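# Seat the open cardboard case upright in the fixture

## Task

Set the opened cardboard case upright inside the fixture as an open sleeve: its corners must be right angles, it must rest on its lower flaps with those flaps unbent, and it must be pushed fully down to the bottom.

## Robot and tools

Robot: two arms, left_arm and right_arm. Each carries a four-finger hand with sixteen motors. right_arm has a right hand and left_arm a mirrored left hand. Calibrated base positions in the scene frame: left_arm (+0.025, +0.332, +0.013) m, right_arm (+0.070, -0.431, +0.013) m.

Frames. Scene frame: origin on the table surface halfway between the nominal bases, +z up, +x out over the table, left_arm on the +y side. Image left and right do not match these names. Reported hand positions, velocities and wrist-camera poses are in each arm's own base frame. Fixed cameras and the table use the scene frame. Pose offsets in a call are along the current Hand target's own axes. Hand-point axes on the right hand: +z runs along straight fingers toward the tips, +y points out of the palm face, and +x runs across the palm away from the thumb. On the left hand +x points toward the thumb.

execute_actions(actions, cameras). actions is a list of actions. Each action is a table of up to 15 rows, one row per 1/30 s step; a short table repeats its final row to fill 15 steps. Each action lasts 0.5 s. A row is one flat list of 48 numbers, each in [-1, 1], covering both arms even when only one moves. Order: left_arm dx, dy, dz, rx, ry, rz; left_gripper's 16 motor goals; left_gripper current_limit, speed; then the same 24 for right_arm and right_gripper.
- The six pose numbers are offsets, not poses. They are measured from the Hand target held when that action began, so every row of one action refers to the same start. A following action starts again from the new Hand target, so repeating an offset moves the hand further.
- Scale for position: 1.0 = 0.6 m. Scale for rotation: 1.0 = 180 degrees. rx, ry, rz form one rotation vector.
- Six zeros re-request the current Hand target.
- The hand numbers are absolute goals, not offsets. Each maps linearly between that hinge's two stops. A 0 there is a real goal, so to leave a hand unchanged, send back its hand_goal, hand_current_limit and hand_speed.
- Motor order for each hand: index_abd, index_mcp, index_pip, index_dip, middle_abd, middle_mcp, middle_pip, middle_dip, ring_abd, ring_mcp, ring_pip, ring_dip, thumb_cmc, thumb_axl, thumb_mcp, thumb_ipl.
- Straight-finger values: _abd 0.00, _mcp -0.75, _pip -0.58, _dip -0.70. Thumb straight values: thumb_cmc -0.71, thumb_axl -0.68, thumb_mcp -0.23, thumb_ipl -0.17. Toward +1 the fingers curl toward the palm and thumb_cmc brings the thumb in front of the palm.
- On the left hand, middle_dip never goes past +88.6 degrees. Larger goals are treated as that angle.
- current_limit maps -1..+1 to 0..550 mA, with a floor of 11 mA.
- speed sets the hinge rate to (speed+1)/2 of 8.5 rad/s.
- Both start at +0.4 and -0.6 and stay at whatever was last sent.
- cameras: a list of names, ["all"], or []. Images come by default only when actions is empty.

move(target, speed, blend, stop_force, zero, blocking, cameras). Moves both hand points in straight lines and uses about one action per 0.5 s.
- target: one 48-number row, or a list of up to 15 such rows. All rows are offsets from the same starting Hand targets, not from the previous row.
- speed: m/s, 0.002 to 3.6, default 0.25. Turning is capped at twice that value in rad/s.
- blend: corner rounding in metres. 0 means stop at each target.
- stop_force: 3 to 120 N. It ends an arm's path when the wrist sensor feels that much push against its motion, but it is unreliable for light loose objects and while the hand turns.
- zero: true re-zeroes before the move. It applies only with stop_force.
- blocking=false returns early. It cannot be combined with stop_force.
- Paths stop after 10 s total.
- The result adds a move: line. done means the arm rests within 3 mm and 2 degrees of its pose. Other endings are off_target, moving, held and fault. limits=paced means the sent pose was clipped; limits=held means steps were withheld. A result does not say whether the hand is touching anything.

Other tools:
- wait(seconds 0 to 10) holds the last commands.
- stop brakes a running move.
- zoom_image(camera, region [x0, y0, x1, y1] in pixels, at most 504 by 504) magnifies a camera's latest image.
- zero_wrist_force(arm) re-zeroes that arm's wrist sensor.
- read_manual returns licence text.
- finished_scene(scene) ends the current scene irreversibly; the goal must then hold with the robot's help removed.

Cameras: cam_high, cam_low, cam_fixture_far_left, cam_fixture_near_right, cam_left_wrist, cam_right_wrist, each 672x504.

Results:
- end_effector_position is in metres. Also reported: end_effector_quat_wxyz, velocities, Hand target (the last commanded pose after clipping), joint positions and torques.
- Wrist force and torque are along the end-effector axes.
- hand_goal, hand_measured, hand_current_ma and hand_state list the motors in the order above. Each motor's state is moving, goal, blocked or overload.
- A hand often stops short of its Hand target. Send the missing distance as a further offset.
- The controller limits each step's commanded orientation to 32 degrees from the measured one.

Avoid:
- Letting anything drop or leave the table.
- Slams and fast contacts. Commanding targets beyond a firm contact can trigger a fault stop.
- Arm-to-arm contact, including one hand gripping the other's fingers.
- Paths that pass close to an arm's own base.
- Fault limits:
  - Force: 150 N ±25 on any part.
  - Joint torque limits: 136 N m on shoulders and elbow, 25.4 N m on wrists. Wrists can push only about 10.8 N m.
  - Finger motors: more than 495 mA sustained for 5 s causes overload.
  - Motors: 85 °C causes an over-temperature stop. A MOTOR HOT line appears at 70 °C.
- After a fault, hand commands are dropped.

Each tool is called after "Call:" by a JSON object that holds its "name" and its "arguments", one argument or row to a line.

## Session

Call:
{"name": "execute_actions", "arguments": {
  "actions": []
}}

Scene clock: 0.00 s.
left_arm: end_effector_position=(+0.6285, +0.2122, +0.3659) hand_goal=(+0.000, -0.754, -0.576, -0.696, +0.000, -0.754, -0.576, -0.696, +0.000, -0.754, -0.576, -0.696, -0.714, -0.678, -0.226, -0.168) hand_measured=(+0.000, -0.754, -0.576, -0.696, +0.000, -0.754, -0.576, -0.696, +0.000, -0.754, -0.576, -0.696, -0.714, -0.678, -0.226, -0.168) hand_current_ma=(+0, +0, +0, +0, +0, +0, +0, +0, +0, +0, +0, +0, +0, +0, +0, +0) hand_state=(goal, goal, goal, goal, goal, goal, goal, goal, goal, goal, goal, goal, goal, goal, goal, goal) hand_current_limit=0.40 hand_speed=-0.60 end_effector_quat_wxyz=(-0.069, -0.215, +0.914, +0.336) | right_arm: end_effector_position=(+0.6099, +0.1395, +0.3592) hand_goal=(+0.000, -0.754, -0.576, -0.696, +0.000, -0.754, -0.576, -0.696, +0.000, -0.754, -0.576, -0.696, -0.714, -0.678, -0.226, -0.168) hand_measured=(+0.000, -0.754, -0.576, -0.696, +0.000, -0.754, -0.576, -0.696, +0.000, -0.754, -0.576, -0.696, -0.714, -0.678, -0.226, -0.168) hand_current_ma=(+0, +0, +0, +0, +0, +0, +0, +0, +0, +0, +0, +0, +0, +0, +0, +0) hand_state=(goal, goal, goal, goal, goal, goal, goal, goal, goal, goal, goal, goal, goal, goal, goal, goal) hand_current_limit=0.40 hand_speed=-0.60 end_effector_quat_wxyz=(+0.024, +0.017, +0.999, -0.018)
Joint positions: left_arm=[3.363 -2.168 -0.997 -1.724 2.252 -1.875] | right_arm=[-0.122 -1.407 1.398 -1.614 -1.602 -1.659]
Joint velocities: within noise
Joint torques (N m): no reading
Motor temperatures (°C): left_arm=[23 37 26 38 39 36] | right_arm=[35 28 38 35 34 33]
Wrist force (N): no reading
Wrist torque (N m): no reading
Wrist force, peak (N): no reading
Hand target: left_arm +0.6285, +0.2122, +0.3659; -0.069, -0.215, +0.914, +0.336 | right_arm +0.6099, +0.1395, +0.3592; +0.024, +0.017, +0.999, -0.018
camera_calibration:
cam_left_wrist: T_world_to_cam=[[0.912979, -0.122406, -0.389213, -0.448905], [-0.03314, -0.973032, 0.228278, 0.0898638], [-0.406659, -0.195515, -0.892414, 0.746898], [0, 0, 0, 1]] pos_world=[0.716552, 0.178521, 0.471309]
cam_right_wrist: T_world_to_cam=[[0.774081, 0.63128, 0.0478017, -0.553933], [0.364647, -0.506308, 0.781463, -0.486167], [0.517524, -0.587485, -0.622117, 0.11112], [0, 0, 0, 1]] pos_world=[0.548561, 0.168818, 0.47553]

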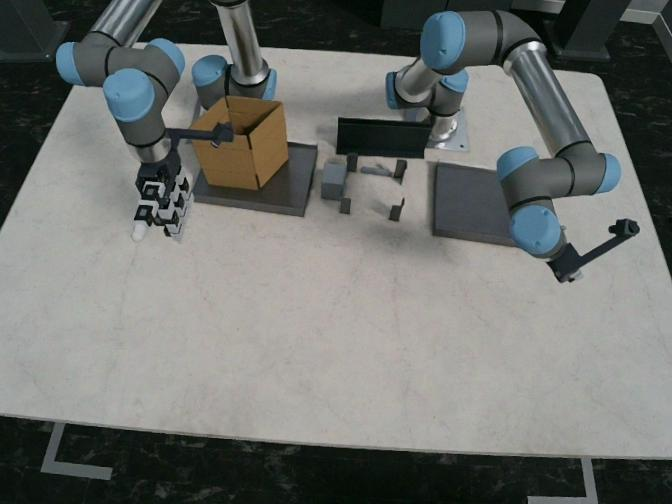

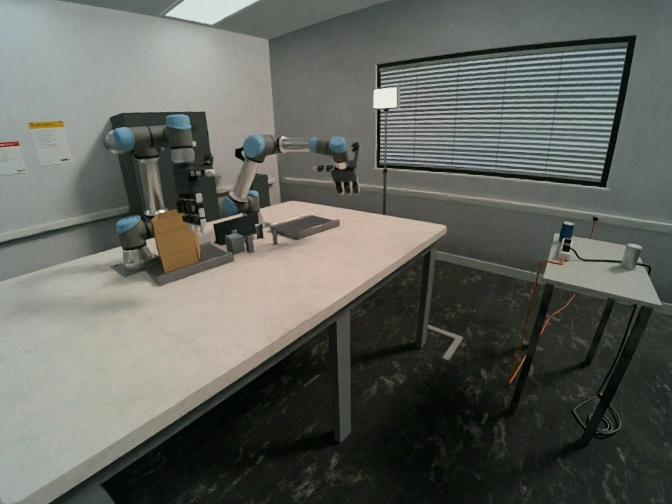

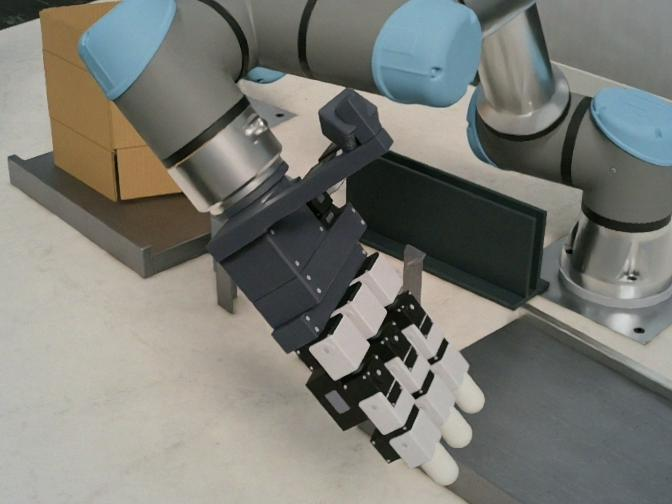

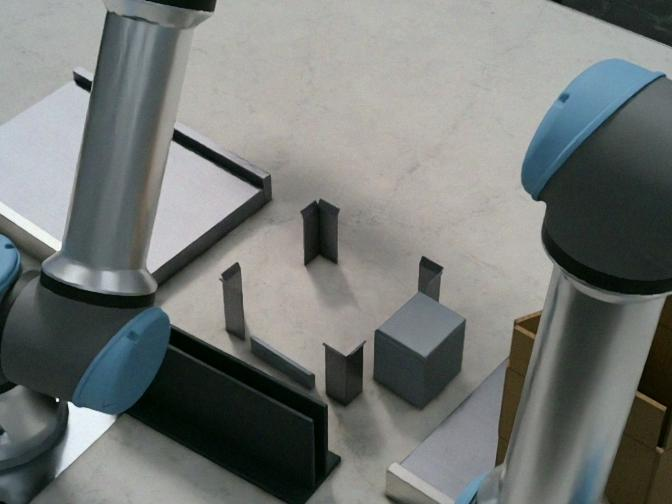

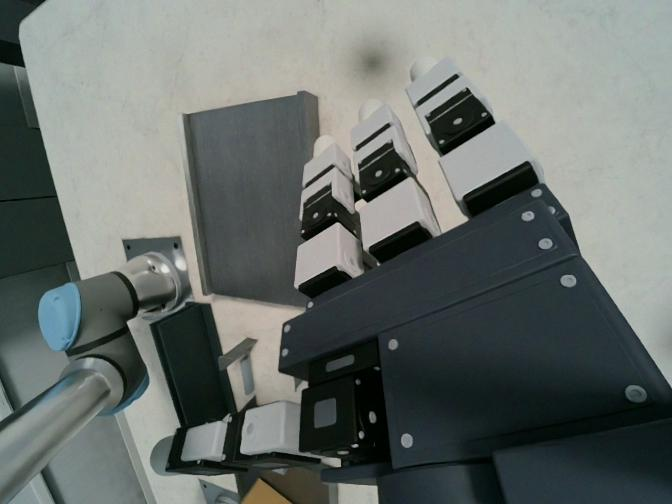

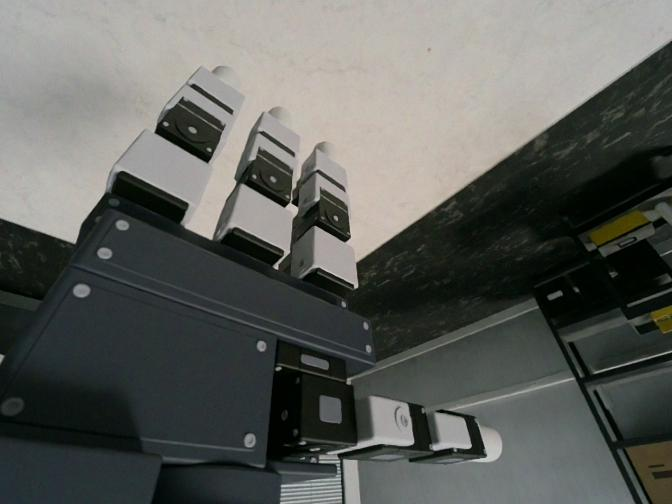

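Call:
{"name": "zoom_image", "arguments": {
  "camera": "cam_high",
  "region": [170, 70, 330, 230]
}}

Call:
{"name": "zoom_image", "arguments": {
  "camera": "cam_fixture_far_left",
  "region": [0, 0, 250, 250]
}}

Call:
{"name": "zoom_image", "arguments": {
  "camera": "cam_fixture_near_right",
  "region": [200, 180, 500, 420]
}}

Call:
{"name": "zoom_image", "arguments": {
  "camera": "cam_high",
  "region": [310, 110, 470, 230]
}}

Call:
{"name": "zoom_image", "arguments": {
  "camera": "cam_low",
  "region": [100, 160, 300, 300]
}}

Scaled by 3.150 from the camera's 672x504 image, which has a finer 960x720 frame.

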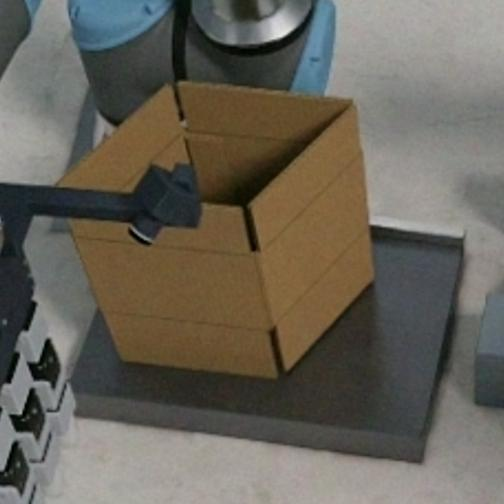

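Scaled by 2.016 from the camera's 672x504 image, which has a finer 960x720 frame.

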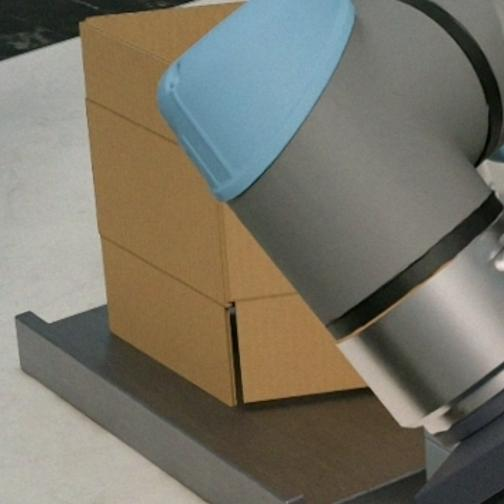

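Scaled by 1.680 from the camera's 672x504 image, which has a finer 960x720 frame.

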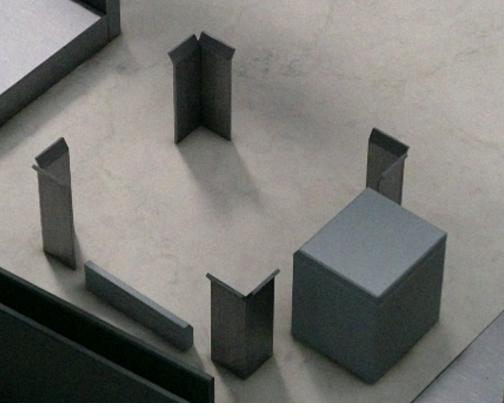

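Scaled by 3.150 from the camera's 672x504 image, which has a finer 960x720 frame.

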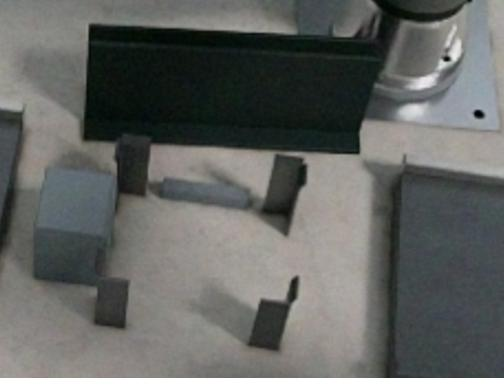

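Scaled by 2.520 from the camera's 672x504 image, which has a finer 960x720 frame.

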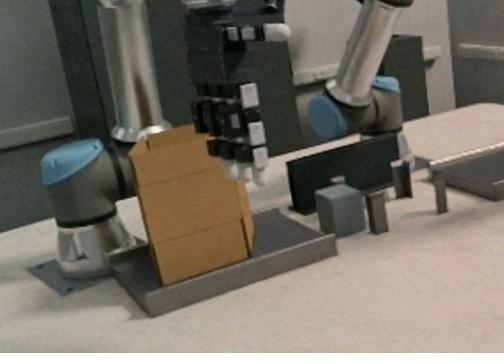

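Call:
{"name": "move", "arguments": {
  "target": [
    [0.308,-0.17,-0.188,0.033,0.065,-0.1754, 0,-0.863,-0.577,-0.696, 0,-0.863,-0.577,-0.696, 0,-0.863,-0.577,-0.696, 0.571,-0.677,0.112,0.157, 0.4,-0.6, 0.0758,-0.008,-0.1535,0,0,0, 0,-0.863,-0.577,-0.696, 0,-0.863,-0.577,-0.696, 0,-0.863,-0.577,-0.696, 0.571,-0.677,0.112,0.157, 0.4,-0.6],
    [0.628,-0.346,-0.384,0.0673,0.1325,-0.3573, 0,-0.863,-0.577,-0.696, 0,-0.863,-0.577,-0.696, 0,-0.863,-0.577,-0.696, 0.571,-0.677,0.112,0.157, 0.4,-0.6, 0.5597,-0.1450,-0.1502,-0.0445,0.1535,0.1699, 0,-0.863,-0.577,-0.696, 0,-0.863,-0.577,-0.696, 0,-0.863,-0.577,-0.696, 0.571,-0.677,0.112,0.157, 0.4,-0.6]
  ],
  "speed": 0.35,
  "blend": [0.04,0],
  "cameras": ["all"]
}}

Scene clock: 10.50 s.
left_arm: end_effector_position=(+0.5820, +0.1100, +0.3744) hand_goal=(+0.000, -0.864, -0.578, -0.696, +0.000, -0.864, -0.578, -0.696, +0.000, -0.864, -0.578, -0.696, +0.570, -0.678, +0.112, +0.156) hand_measured=(+0.000, -0.868, -0.578, -0.696, -0.002, -0.868, -0.578, -0.696, +0.000, -0.866, -0.578, -0.696, +0.566, -0.678, +0.114, +0.154) hand_current_ma=(-4, -17, +4, +0, -5, -18, +4, +0, -4, -15, +4, +0, -20, -3, +11, -7) hand_state=(goal, goal, goal, goal, goal, goal, goal, goal, goal, goal, goal, goal, goal, goal, goal, goal) hand_current_limit=0.40 hand_speed=-0.60 end_effector_quat_wxyz=(-0.063, -0.348, +0.883, +0.309) | right_arm: end_effector_position=(+0.5764, +0.1395, +0.4195) hand_goal=(+0.000, -0.864, -0.578, -0.696, +0.000, -0.864, -0.578, -0.696, +0.000, -0.864, -0.578, -0.696, +0.570, -0.678, +0.112, +0.156) hand_measured=(+0.000, -0.856, -0.576, -0.696, +0.000, -0.856, -0.576, -0.696, +0.000, -0.854, -0.576, -0.696, +0.568, -0.678, +0.114, +0.154) hand_current_ma=(+0, +13, +1, +0, +0, +13, +1, +0, +0, +15, +1, +0, -2, +1, +1, -2) hand_state=(goal, goal, goal, goal, goal, goal, goal, goal, goal, goal, goal, goal, goal, goal, goal, goal) hand_current_limit=0.40 hand_speed=-0.60 end_effector_quat_wxyz=(+0.024, +0.017, +0.999, -0.018)
Joint positions: left_arm=[3.274 -2.129 -0.967 -1.928 2.142 -2.283] | right_arm=[-0.13 -1.477 1.324 -1.47 -1.601 -1.667]
Joint torques (N m): left_arm=[13.69 41.95 13.6 4.25 2.56 -0.42] | right_arm=[-0.34 -24.65 -12.98 -4.07 0.93 1]
Wrist force (N): left_arm=[0.0 -0.3 0.1] | right_arm=[0.0 -0.4 -0.3]
Wrist torque (N m): left_arm=[-0.02 0.03 0.01] | right_arm=[0.00 -0.04 0.04]
Wrist force, peak (N): left_arm=[7.9 -2.2 -5.4] | right_arm=[0.5 -0.3 -1.1]
Hand target: left_arm +0.5820, +0.1100, +0.3743; -0.063, -0.348, +0.883, +0.309 (not the last commanded pose) | right_arm +0.5764, +0.1396, +0.4195; +0.024, +0.017, +0.999, -0.018 (not the last commanded pose)
Off the commanded pose: left_arm 0.375 m, 54 deg | right_arm 0.318 m, 42 deg.
move: held (left_arm; a check stopped the path), off_target (right_arm; braked when a check withheld steps of left_arm); path passed 0 of 2 targets; limits=held
pose unreachable (left arm): on one or more control steps of this call, first in action 0 (counted from 0), this arm could not follow its commanded pose, so it was not sent that pose on those steps. It may still have moved: this result reports where it is.
cause: moving toward the commanded pose would bring two parts of the arm too close to each other (joints 4 (wrist 1) to 6 (wrist 3) lie between them).
camera_calibration:
cam_left_wrist: T_world_to_cam=[[0.950703, 0.116808, -0.287262, -0.502071], [0.190332, -0.951131, 0.243155, -0.151023], [-0.244821, -0.285844, -0.926475, 0.644063], [0, 0, 0, 1]] pos_world=[0.663745, 0.0991046, 0.489204]
cam_right_wrist: T_world_to_cam=[[0.774109, 0.63124, 0.0478624, -0.530983], [0.364587, -0.506357, 0.78146, -0.520904], [0.517524, -0.587485, -0.622117, 0.165967], [0, 0, 0, 1]] pos_world=[0.515061, 0.168918, 0.535731]

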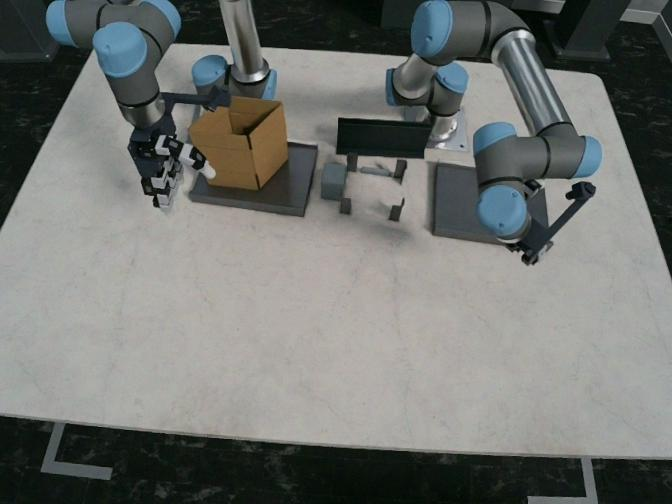

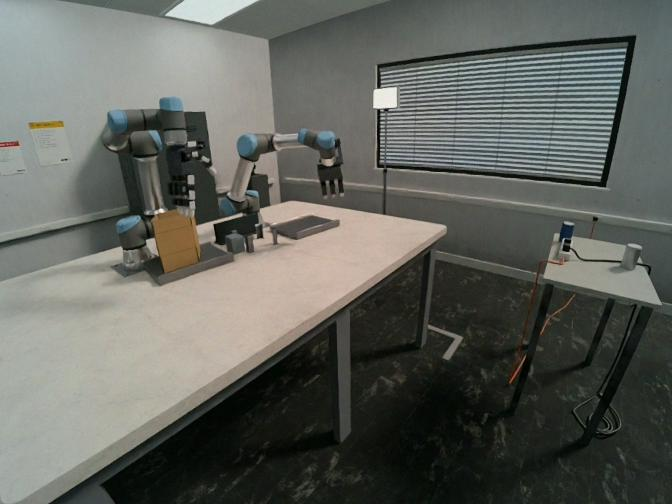

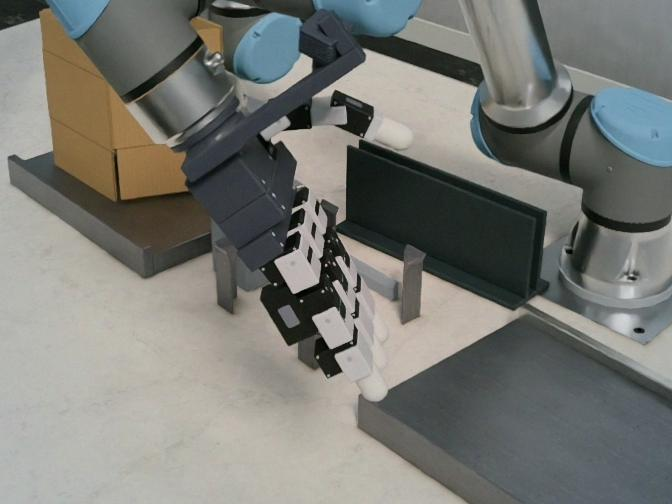

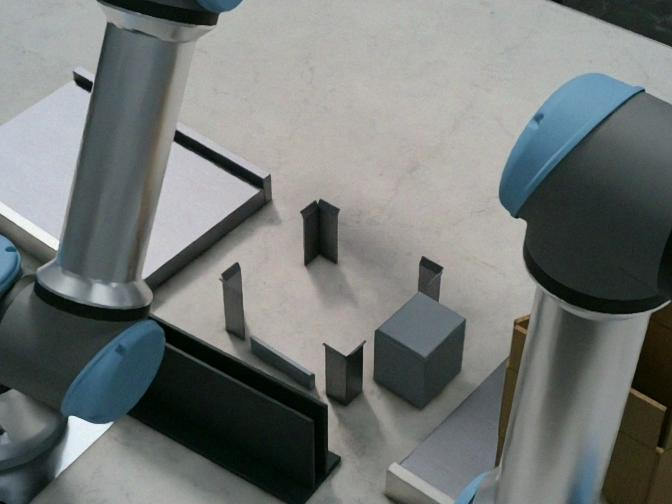

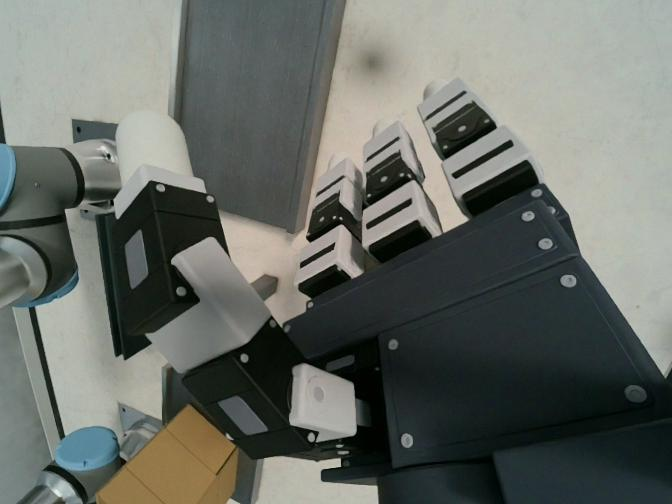

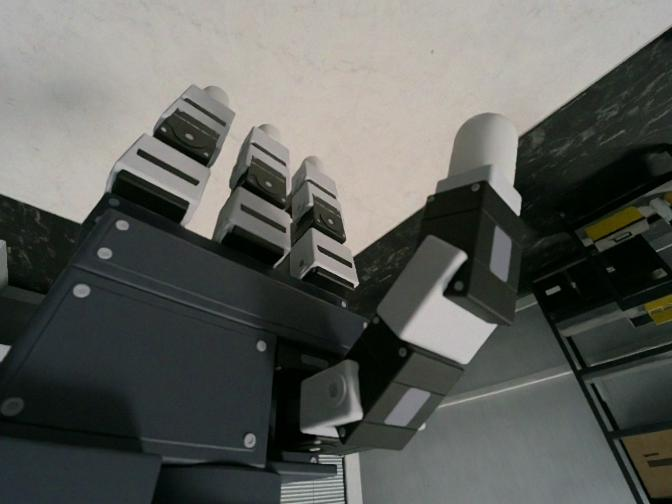

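Call:
{"name": "execute_actions", "arguments": {
  "actions": []
}}

Scene clock: 12.13 s.
left_arm: end_effector_position=(+0.5820, +0.1100, +0.3743) hand_goal=(+0.000, -0.864, -0.578, -0.696, +0.000, -0.864, -0.578, -0.696, +0.000, -0.864, -0.578, -0.696, +0.570, -0.678, +0.112, +0.156) hand_measured=(+0.000, -0.868, -0.578, -0.696, -0.002, -0.868, -0.578, -0.696, +0.000, -0.866, -0.578, -0.696, +0.566, -0.678, +0.114, +0.154) hand_current_ma=(-4, -17, +4, +0, -5, -18, +4, +0, -4, -15, +4, +0, -20, -3, +11, -7) hand_state=(goal, goal, goal, goal, goal, goal, goal, goal, goal, goal, goal, goal, goal, goal, goal, goal) hand_current_limit=0.40 hand_speed=-0.60 end_effector_quat_wxyz=(-0.063, -0.348, +0.883, +0.309) | right_arm: end_effector_position=(+0.5764, +0.1396, +0.4195) hand_goal=(+0.000, -0.864, -0.578, -0.696, +0.000, -0.864, -0.578, -0.696, +0.000, -0.864, -0.578, -0.696, +0.570, -0.678, +0.112, +0.156) hand_measured=(+0.000, -0.856, -0.576, -0.696, +0.000, -0.856, -0.576, -0.696, +0.000, -0.854, -0.576, -0.696, +0.568, -0.678, +0.114, +0.154) hand_current_ma=(+0, +13, +1, +0, +0, +13, +1, +0, +0, +15, +1, +0, -2, +1, +1, -2) hand_state=(goal, goal, goal, goal, goal, goal, goal, goal, goal, goal, goal, goal, goal, goal, goal, goal) hand_current_limit=0.40 hand_speed=-0.60 end_effector_quat_wxyz=(+0.024, +0.017, +0.999, -0.018)
Joint positions: left_arm=[3.274 -2.129 -0.967 -1.928 2.142 -2.283] | right_arm=[-0.13 -1.477 1.324 -1.47 -1.601 -1.667]
Joint velocities: within noise
Joint torques (N m): left_arm=[14.25 41.41 14.71 4.11 2.51 -2] | right_arm=[12.55 -20.37 -14.6 -0.79 -2.1 2.33]
Motor temperatures (°C): left_arm=[23 37 26 38 39 36] | right_arm=[35 28 38 35 34 33]
Wrist force (N): left_arm=[0.1 -0.3 0.3] | right_arm=[-0.1 -0.2 -0.3]
Wrist torque (N m): left_arm=[-0.03 0.03 0.01] | right_arm=[0.02 -0.02 0.04]
Wrist force, peak (N): left_arm=[0.2 0.0 0.7] | right_arm=[0.0 -0.5 -0.6]
Hand target: left_arm +0.5820, +0.1100, +0.3743; -0.063, -0.348, +0.883, +0.309 (not the last commanded pose) | right_arm +0.5764, +0.1396, +0.4195; +0.024, +0.017, +0.999, -0.018 (not the last commanded pose)
Off the commanded pose: left_arm 0.375 m, 54 deg | right_arm 0.318 m, 42 deg.
camera_calibration:
cam_left_wrist: T_world_to_cam=[[0.950685, 0.116898, -0.287287, -0.502056], [0.190422, -0.951119, 0.243129, -0.151071], [-0.244822, -0.285844, -0.926474, 0.644064], [0, 0, 0, 1]] pos_world=[0.663746, 0.0991053, 0.489204]
cam_right_wrist: T_world_to_cam=[[0.774081, 0.63128, 0.0478017, -0.530942], [0.364647, -0.506308, 0.781463, -0.520945], [0.517524, -0.587485, -0.622117, 0.165967], [0, 0, 0, 1]] pos_world=[0.515061, 0.168918, 0.53573]

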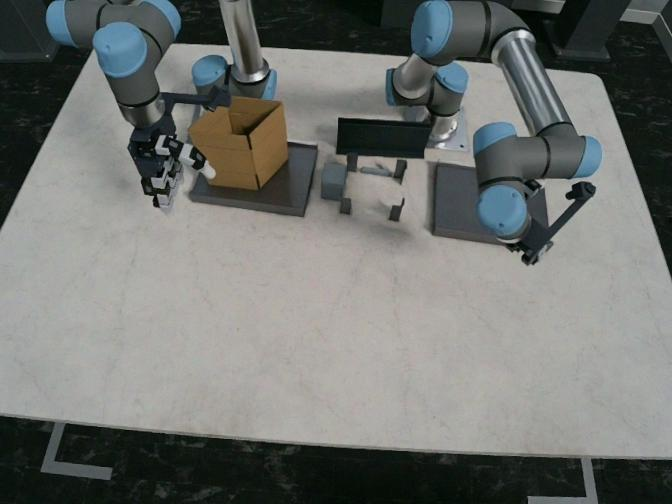

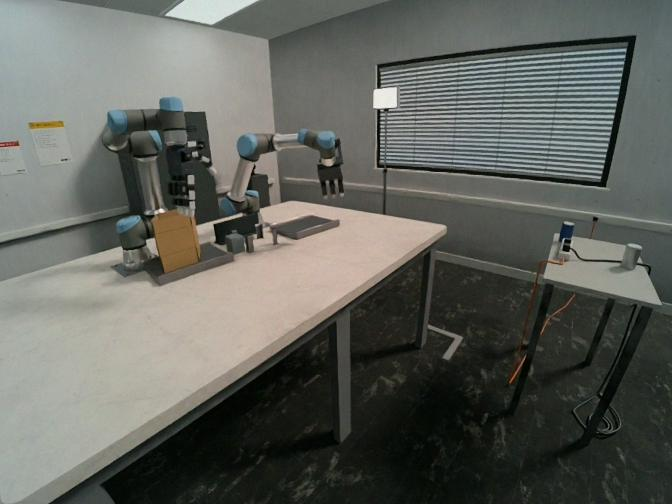

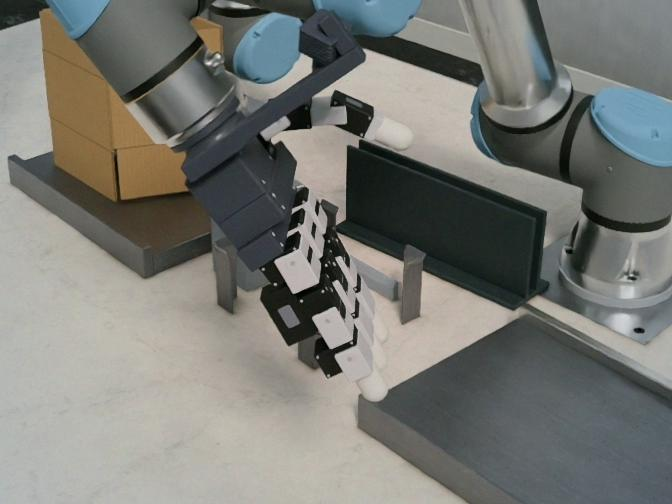

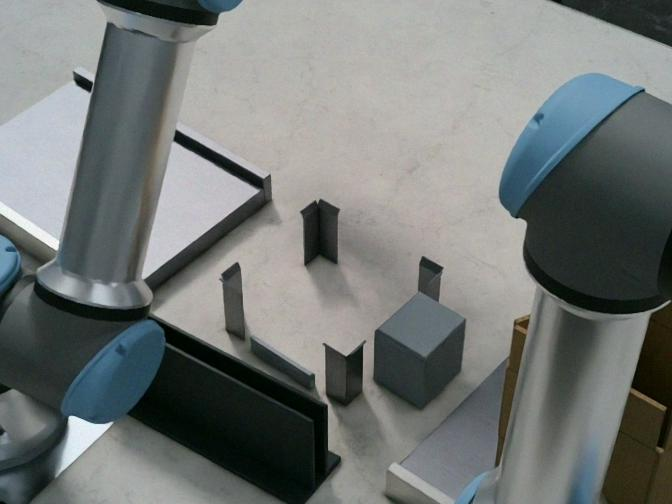

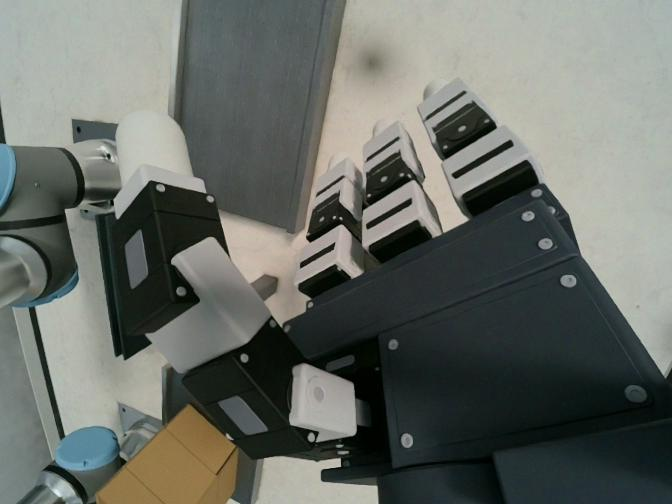

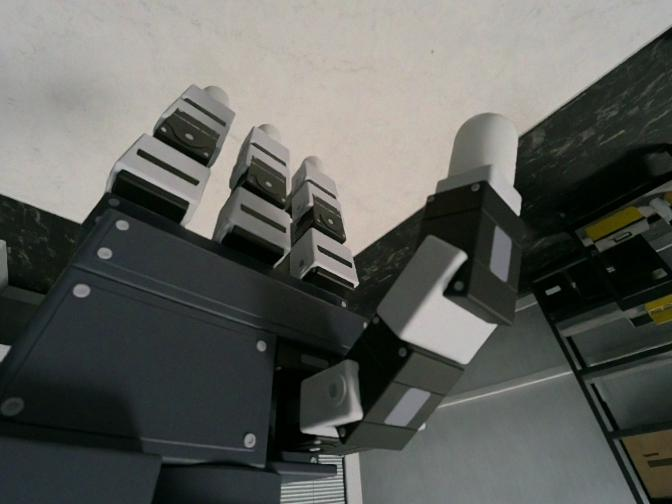

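Call:
{"name": "move", "arguments": {
  "target": [0.1538,0.0848,-0.0948,0.2019,0.032,0.0106, 0,-0.863,-0.577,-0.696,0,-0.863,-0.577,-0.696,0,-0.863,-0.577,-0.696,0.571,-0.677,0.112,0.157,0.4,-0.6, 0.508,-0.14,-0.047,-0.0445,0.1535,0.1699, 0,-0.863,-0.577,-0.696,0,-0.863,-0.577,-0.696,0,-0.863,-0.577,-0.696,0.571,-0.677,0.112,0.157,0.4,-0.6],
  "speed": 0.25
}}

Scene clock: 15.80 s.
left_arm: end_effector_position=(+0.5022, +0.0500, +0.4403) hand_goal=(+0.000, -0.864, -0.578, -0.696, +0.000, -0.864, -0.578, -0.696, +0.000, -0.864, -0.578, -0.696, +0.570, -0.678, +0.112, +0.156) hand_measured=(+0.000, -0.864, -0.578, -0.696, -0.002, -0.864, -0.578, -0.696, +0.000, -0.864, -0.578, -0.696, +0.568, -0.678, +0.114, +0.154) hand_current_ma=(-4, +1, +4, +0, -5, +1, +4, +0, -4, +1, +4, +0, -12, -3, +13, -6) hand_state=(goal, goal, goal, goal, goal, goal, goal, goal, goal, goal, goal, goal, goal, goal, goal, goal) hand_current_limit=0.40 hand_speed=-0.60 end_effector_quat_wxyz=(+0.000, -0.351, +0.936, +0.000) | right_arm: end_effector_position=(+0.2679, +0.0670, +0.4357) hand_goal=(+0.000, -0.864, -0.578, -0.696, +0.000, -0.864, -0.578, -0.696, +0.000, -0.864, -0.578, -0.696, +0.570, -0.678, +0.112, +0.156) hand_measured=(+0.000, -0.858, -0.576, -0.696, +0.000, -0.858, -0.576, -0.696, +0.000, -0.856, -0.576, -0.696, +0.568, -0.678, +0.114, +0.154) hand_current_ma=(+0, +8, +1, +0, +0, +8, +1, +0, +0, +10, +1, +0, -2, +1, +2, -2) hand_state=(goal, goal, goal, goal, goal, goal, goal, goal, goal, goal, goal, goal, goal, goal, goal, goal) hand_current_limit=0.40 hand_speed=-0.60 end_effector_quat_wxyz=(-0.207, +0.280, +0.935, +0.062)
Joint positions: left_arm=[3.377 -1.755 -1.156 -1.801 1.571 -2.053] | right_arm=[-0.639 -2.046 1.639 -0.729 -1.596 -1.624]
Joint torques (N m): left_arm=[-12.75 38.54 26.74 0.58 -1.74 -1.75] | right_arm=[-13.4 -7.08 -31.44 1.59 0.78 1.3]
Wrist force (N): left_arm=[0.3 -0.8 -0.1] | right_arm=[0.6 -0.1 0.1]
Wrist torque (N m): left_arm=[0.03 0.04 -0.01] | right_arm=[-0.01 -0.07 -0.07]
Wrist force, peak (N): left_arm=[0.8 -0.9 -0.8] | right_arm=[2.0 -1.6 0.3]
Hand target: left_arm +0.5021, +0.0499, +0.4403; +0.000, -0.351, +0.936, +0.000 | right_arm +0.2678, +0.0670, +0.4358; -0.207, +0.280, +0.935, +0.062
Off the commanded pose: left_arm 0.000 m, 0 deg | right_arm 0.000 m, 0 deg.
move: done

Call:
{"name": "move", "arguments": {
  "target": [
    [0.0823,-0.0385,0,0,0,0.461, 0,-0.863,-0.577,-0.696,0,-0.863,-0.577,-0.696,0,-0.863,-0.577,-0.696,0.571,-0.677,0.112,0.157,0.4,-0.6, 0,0,0,0,0,0, 0,-0.863,-0.577,-0.696,0,-0.863,-0.577,-0.696,0,-0.863,-0.577,-0.696,0.571,-0.677,0.112,0.157,0.4,-0.6],
    [0.2075,-0.106,0,0,0,0.922, 0,-0.863,-0.577,-0.696,0,-0.863,-0.577,-0.696,0,-0.863,-0.577,-0.696,0.571,-0.677,0.112,0.157,0.4,-0.6, 0,0,0,0,0,0, 0,-0.863,-0.577,-0.696,0,-0.863,-0.577,-0.696,0,-0.863,-0.577,-0.696,0.571,-0.677,0.112,0.157,0.4,-0.6],
    [0.3797,-0.1767,0,0,0,-0.602, 0,-0.863,-0.577,-0.696,0,-0.863,-0.577,-0.696,0,-0.863,-0.577,-0.696,0.571,-0.677,0.112,0.157,0.4,-0.6, 0,0,0,0,0,0, 0,-0.863,-0.577,-0.696,0,-0.863,-0.577,-0.696,0,-0.863,-0.577,-0.696,0.571,-0.677,0.112,0.157,0.4,-0.6]
  ],
  "speed": 0.4,
  "blend": 0.03,
  "cameras": ["cam_high"]
}}

Scene clock: 22.83 s.
left_arm: end_effector_position=(+0.4003, -0.1798, +0.4403) hand_goal=(+0.000, -0.864, -0.578, -0.696, +0.000, -0.864, -0.578, -0.696, +0.000, -0.864, -0.578, -0.696, +0.570, -0.678, +0.112, +0.156) hand_measured=(+0.000, -0.864, -0.578, -0.696, -0.002, -0.864, -0.578, -0.696, +0.000, -0.864, -0.578, -0.696, +0.568, -0.678, +0.114, +0.154) hand_current_ma=(-4, +2, +4, +0, -5, +2, +4, +0, -4, +2, +4, +0, -11, -3, +13, -6) hand_state=(goal, goal, goal, goal, goal, goal, goal, goal, goal, goal, goal, goal, goal, goal, goal, goal) hand_current_limit=0.40 hand_speed=-0.60 end_effector_quat_wxyz=(+0.000, +0.965, -0.263, +0.000) | right_arm: end_effector_position=(+0.2678, +0.0670, +0.4358) hand_goal=(+0.000, -0.864, -0.578, -0.696, +0.000, -0.864, -0.578, -0.696, +0.000, -0.864, -0.578, -0.696, +0.570, -0.678, +0.112, +0.156) hand_measured=(+0.000, -0.858, -0.576, -0.696, +0.000, -0.858, -0.576, -0.696, +0.000, -0.856, -0.576, -0.696, +0.568, -0.678, +0.114, +0.154) hand_current_ma=(+0, +8, +1, +0, +0, +8, +1, +0, +0, +10, +1, +0, -2, +1, +2, -2) hand_state=(goal, goal, goal, goal, goal, goal, goal, goal, goal, goal, goal, goal, goal, goal, goal, goal) hand_current_limit=0.40 hand_speed=-0.60 end_effector_quat_wxyz=(-0.207, +0.280, +0.935, +0.062)
Joint positions: left_arm=[3.233 -1.409 -1.507 -1.797 1.571 2.195] | right_arm=[-0.639 -2.046 1.639 -0.729 -1.596 -1.624]
Joint torques (N m): left_arm=[13.02 23.67 14.02 0.46 -0.78 1.97] | right_arm=[-13.14 -5.75 -31.81 1.34 -2.49 -1.89]
Wrist force (N): left_arm=[0.4 -1.0 0.0] | right_arm=[0.6 -0.1 0.0]
Wrist torque (N m): left_arm=[0.03 0.02 0.01] | right_arm=[0.00 -0.08 -0.08]
Wrist force, peak (N): left_arm=[0.4 -1.2 -0.4] | right_arm=[0.9 -0.1 -0.1]
Hand target: left_arm +0.4002, -0.1798, +0.4402; +0.000, +0.965, -0.263, +0.000 | right_arm +0.2678, +0.0670, +0.4358; -0.207, +0.280, +0.935, +0.062
Off the commanded pose: left_arm 0.000 m, 0 deg | right_arm 0.000 m, 0 deg.
move: done
Images, in order (width x height): cam_high 672x504.

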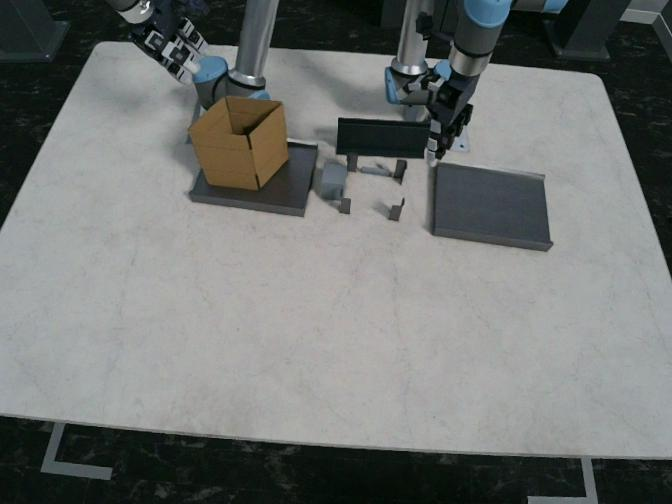

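Call:
{"name": "execute_actions", "arguments": {
  "actions": [],
  "cameras": ["cam_fixture_far_left","cam_fixture_near_right"]
}}

Call:
{"name": "zoom_image", "arguments": {
  "camera": "cam_fixture_far_left",
  "region": [190, 170, 442, 380]
}}

Call:
{"name": "zoom_image", "arguments": {
  "camera": "cam_fixture_near_right",
  "region": [210, 180, 462, 430]
}}

Call:
{"name": "zoom_image", "arguments": {
  "camera": "cam_fixture_far_left",
  "region": [0, 0, 252, 210]
}}

Scene clock: 23.13 s.
left_arm: end_effector_position=(+0.4002, -0.1798, +0.4402) hand_goal=(+0.000, -0.864, -0.578, -0.696, +0.000, -0.864, -0.578, -0.696, +0.000, -0.864, -0.578, -0.696, +0.570, -0.678, +0.112, +0.156) hand_measured=(+0.000, -0.864, -0.578, -0.696, -0.002, -0.864, -0.578, -0.696, +0.000, -0.864, -0.578, -0.696, +0.568, -0.678, +0.114, +0.154) hand_current_ma=(-4, +2, +4, +0, -5, +2, +4, +0, -4, +2, +4, +0, -11, -3, +13, -6) hand_state=(goal, goal, goal, goal, goal, goal, goal, goal, goal, goal, goal, goal, goal, goal, goal, goal) hand_current_limit=0.40 hand_speed=-0.60 end_effector_quat_wxyz=(+0.000, +0.965, -0.263, +0.000) | right_arm: end_effector_position=(+0.2678, +0.0670, +0.4358) hand_goal=(+0.000, -0.864, -0.578, -0.696, +0.000, -0.864, -0.578, -0.696, +0.000, -0.864, -0.578, -0.696, +0.570, -0.678, +0.112, +0.156) hand_measured=(+0.000, -0.858, -0.576, -0.696, +0.000, -0.858, -0.576, -0.696, +0.000, -0.856, -0.576, -0.696, +0.568, -0.678, +0.114, +0.154) hand_current_ma=(+0, +8, +1, +0, +0, +8, +1, +0, +0, +10, +1, +0, -2, +1, +2, -2) hand_state=(goal, goal, goal, goal, goal, goal, goal, goal, goal, goal, goal, goal, goal, goal, goal, goal) hand_current_limit=0.40 hand_speed=-0.60 end_effector_quat_wxyz=(-0.207, +0.280, +0.935, +0.062)
Joint positions: left_arm=[3.233 -1.409 -1.507 -1.797 1.571 2.195] | right_arm=[-0.639 -2.046 1.639 -0.729 -1.596 -1.624]
Joint velocities: within noise
Joint torques (N m): left_arm=[14.26 25.53 14.76 0.37 0.18 2.49] | right_arm=[-13.31 -6.29 -31.12 1.47 -2.31 -2.09]
Motor temperatures (°C): left_arm=[23 37 26 38 39 36] | right_arm=[35 28 38 35 34 33]
Wrist force (N): left_arm=[0.3 -0.9 -0.2] | right_arm=[0.4 -0.1 0.1]
Wrist torque (N m): left_arm=[0.06 0.05 -0.02] | right_arm=[-0.01 -0.04 -0.10]
Wrist force, peak (N): left_arm=[0.1 -1.0 -0.2] | right_arm=[0.6 -0.2 -0.3]
Hand target: left_arm +0.4002, -0.1798, +0.4402; +0.000, +0.965, -0.263, +0.000 | right_arm +0.2678, +0.0670, +0.4358; -0.207, +0.280, +0.935, +0.062
Off the commanded pose: left_arm 0.000 m, 0 deg | right_arm 0.000 m, 0 deg.
Images, in order (width x height): cam_fixture_far_left 672x504, cam_fixture_near_right 672x504.

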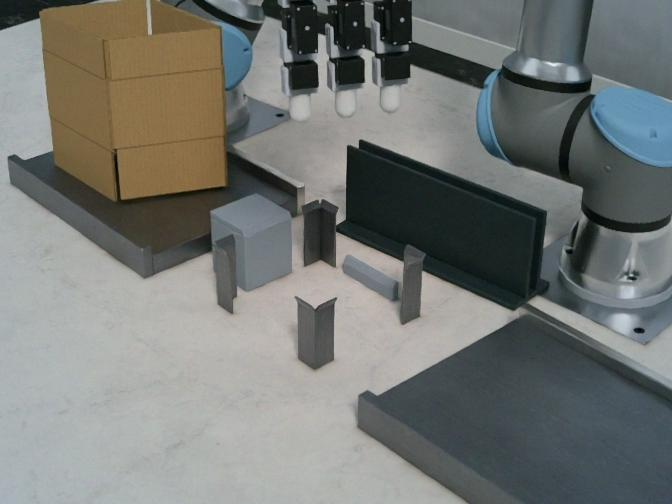

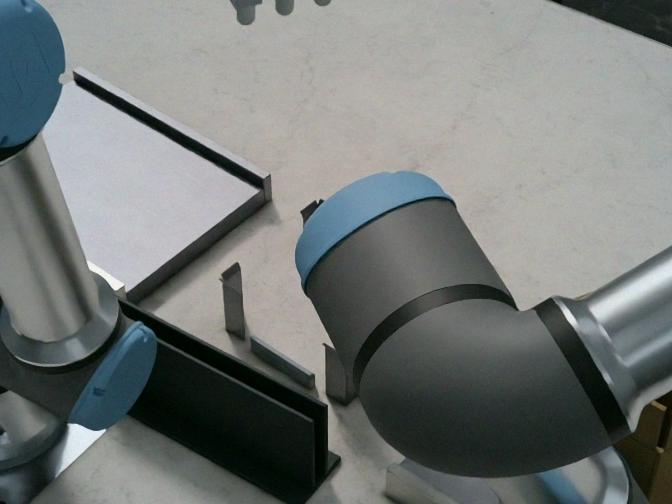

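Scaled by 2.000 from the camera's 672x504 image, which has a finer 960x720 frame.

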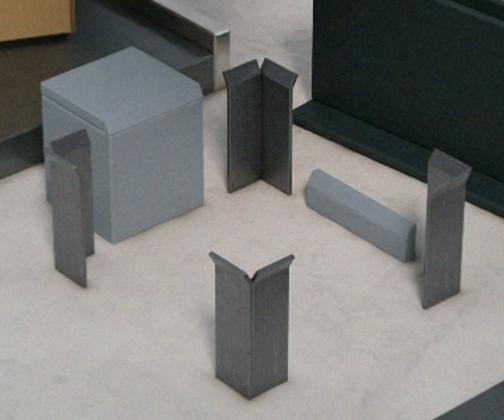

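Scaled by 2.000 from the camera's 672x504 image, which has a finer 960x720 frame.

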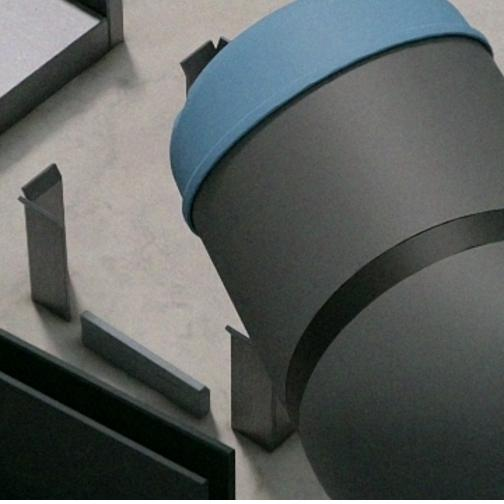

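Scaled by 2.000 from the camera's 672x504 image, which has a finer 960x720 frame.

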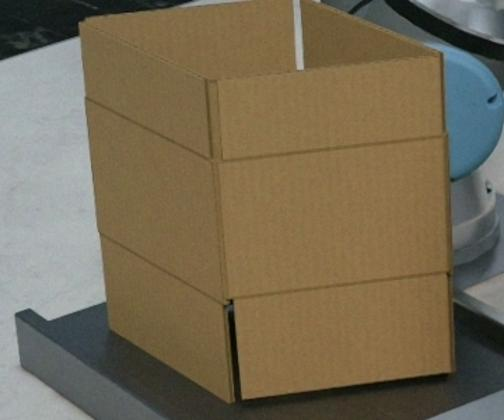

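Call:
{"name": "move", "arguments": {
  "target": [0.144,0.7123,0.0153,0,0,0, 0,-0.863,-0.577,-0.696,0,-0.863,-0.577,-0.696,0,-0.863,-0.577,-0.696,0.571,-0.677,0.112,0.157,0.4,-0.6, 0,0,0,0,0,0, 0,-0.863,-0.577,-0.696,0,-0.863,-0.577,-0.696,0,-0.863,-0.577,-0.696,0.571,-0.677,0.112,0.157,0.4,-0.6],
  "speed": 0.25,
  "cameras": ["all"]
}}

Scene clock: 26.83 s.
left_arm: end_effector_position=(+0.2576, -0.5917, +0.4309) hand_goal=(+0.000, -0.864, -0.578, -0.696, +0.000, -0.864, -0.578, -0.696, +0.000, -0.864, -0.578, -0.696, +0.570, -0.678, +0.112, +0.156) hand_measured=(+0.000, -0.862, -0.578, -0.696, -0.002, -0.862, -0.578, -0.696, +0.000, -0.862, -0.578, -0.696, +0.568, -0.678, +0.114, +0.154) hand_current_ma=(-4, +9, +4, +0, -5, +11, +4, +0, -4, +9, +4, +0, -10, -3, +13, -6) hand_state=(goal, goal, goal, goal, goal, goal, goal, goal, goal, goal, goal, goal, goal, goal, goal, goal) hand_current_limit=0.40 hand_speed=-0.60 end_effector_quat_wxyz=(+0.000, +0.965, -0.263, +0.000) | right_arm: end_effector_position=(+0.2678, +0.0670, +0.4358) hand_goal=(+0.000, -0.864, -0.578, -0.696, +0.000, -0.864, -0.578, -0.696, +0.000, -0.864, -0.578, -0.696, +0.570, -0.678, +0.112, +0.156) hand_measured=(+0.000, -0.858, -0.576, -0.696, +0.000, -0.858, -0.576, -0.696, +0.000, -0.856, -0.576, -0.696, +0.568, -0.678, +0.114, +0.154) hand_current_ma=(+0, +8, +1, +0, +0, +8, +1, +0, +0, +10, +1, +0, -2, +1, +2, -2) hand_state=(goal, goal, goal, goal, goal, goal, goal, goal, goal, goal, goal, goal, goal, goal, goal, goal) hand_current_limit=0.40 hand_speed=-0.60 end_effector_quat_wxyz=(-0.207, +0.280, +0.935, +0.062)
Joint positions: left_arm=[2.309 -1.762 -1.172 -1.779 1.571 1.271] | right_arm=[-0.639 -2.046 1.639 -0.729 -1.596 -1.624]
Joint torques (N m): left_arm=[-10.48 25.41 29.57 5.09 -0.78 -2.01] | right_arm=[-11.96 -6.34 -32.73 1.59 -2.44 -2.19]
Wrist force (N): left_arm=[0.0 -0.9 -0.1] | right_arm=[0.3 -0.1 -0.2]
Wrist torque (N m): left_arm=[0.04 0.07 -0.10] | right_arm=[0.01 -0.02 -0.11]
Wrist force, peak (N): left_arm=[-0.2 -3.0 -0.1] | right_arm=[0.8 -0.3 -0.4]
Hand target: left_arm +0.2575, -0.5918, +0.4310; +0.000, +0.965, -0.263, +0.000 | right_arm +0.2678, +0.0670, +0.4358; -0.207, +0.280, +0.935, +0.062
Off the commanded pose: left_arm 0.000 m, 0 deg | right_arm 0.000 m, 0 deg.
move: done
camera_calibration:
cam_left_wrist: T_world_to_cam=[[-0.322915, 0.946159, 0.0225808, 0.589853], [0.64747, 0.203447, 0.734433, -0.416822], [0.690296, 0.25178, -0.678306, 0.386815], [0, 0, 0, 1]] pos_world=[0.193335, -0.570685, 0.555187]
cam_right_wrist: T_world_to_cam=[[0.943414, 0.165674, -0.287267, -0.115206], [0.294782, -0.81577, 0.497617, -0.294781], [-0.151902, -0.55414, -0.818447, 0.555828], [0, 0, 0, 1]] pos_world=[0.280014, 0.0866192, 0.568509]

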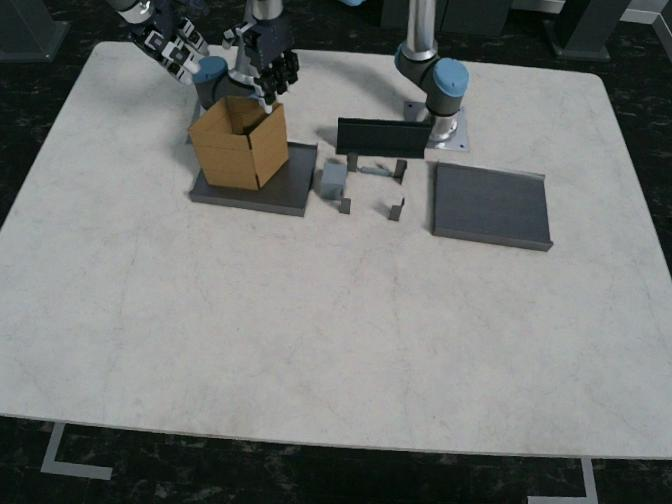

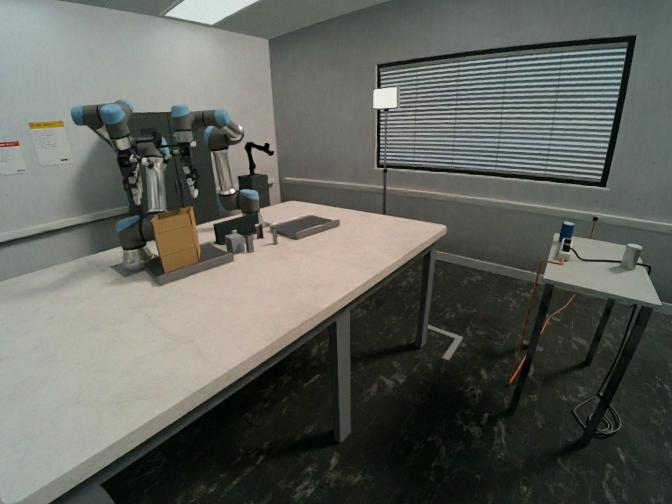

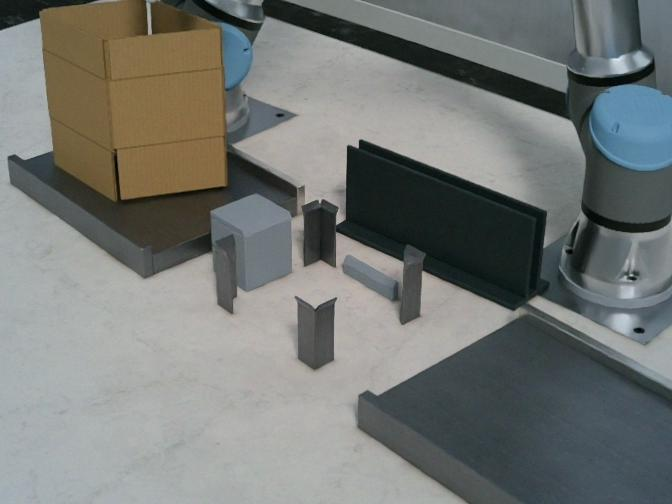

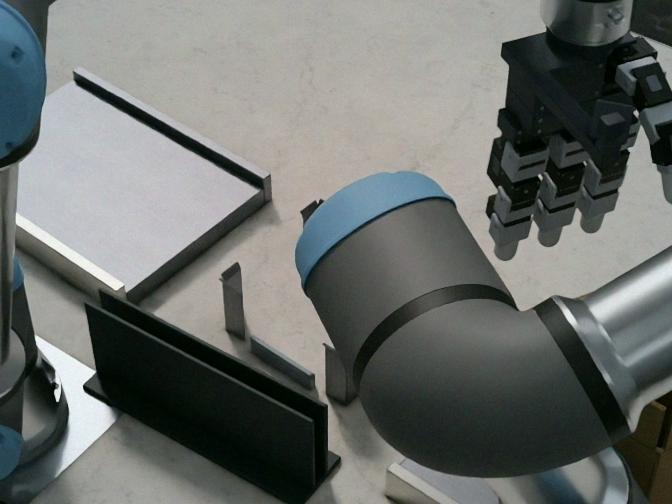

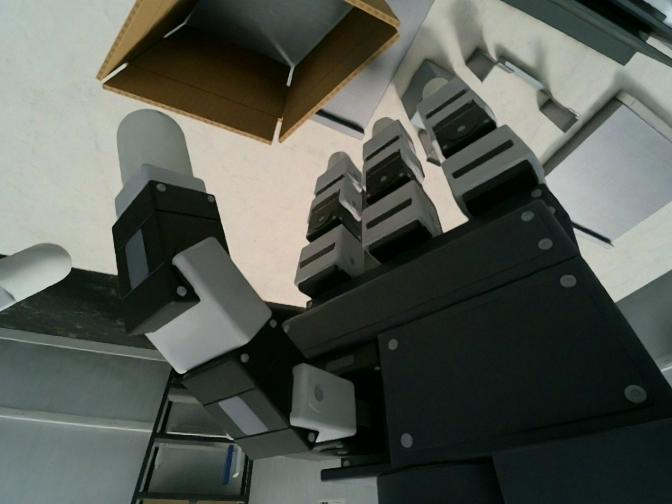

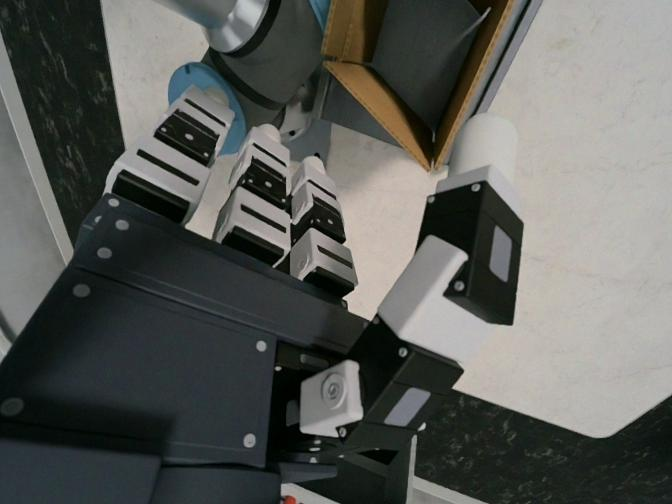

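Call:
{"name": "zoom_image", "arguments": {
  "camera": "cam_right_wrist",
  "region": [290, 0, 542, 189]
}}

Call:
{"name": "zoom_image", "arguments": {
  "camera": "cam_left_wrist",
  "region": [80, 0, 458, 200]
}}

Call:
{"name": "zoom_image", "arguments": {
  "camera": "cam_high",
  "region": [170, 80, 420, 230]
}}

Scaled by 2.000 from the camera's 672x504 image, which has a finer 960x720 frame.

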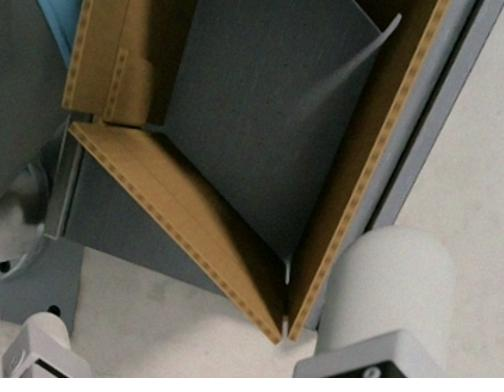

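Scaled by 1.333 from the camera's 672x504 image, which has a finer 960x720 frame.

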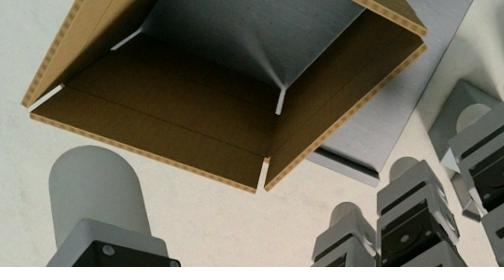

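Scaled by 2.016 from the camera's 672x504 image, which has a finer 960x720 frame.

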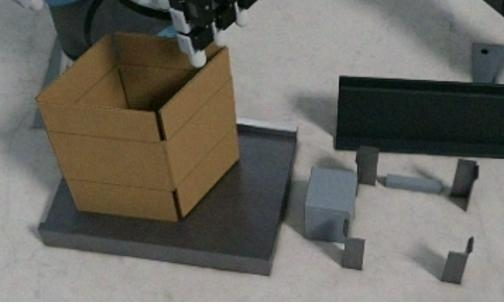

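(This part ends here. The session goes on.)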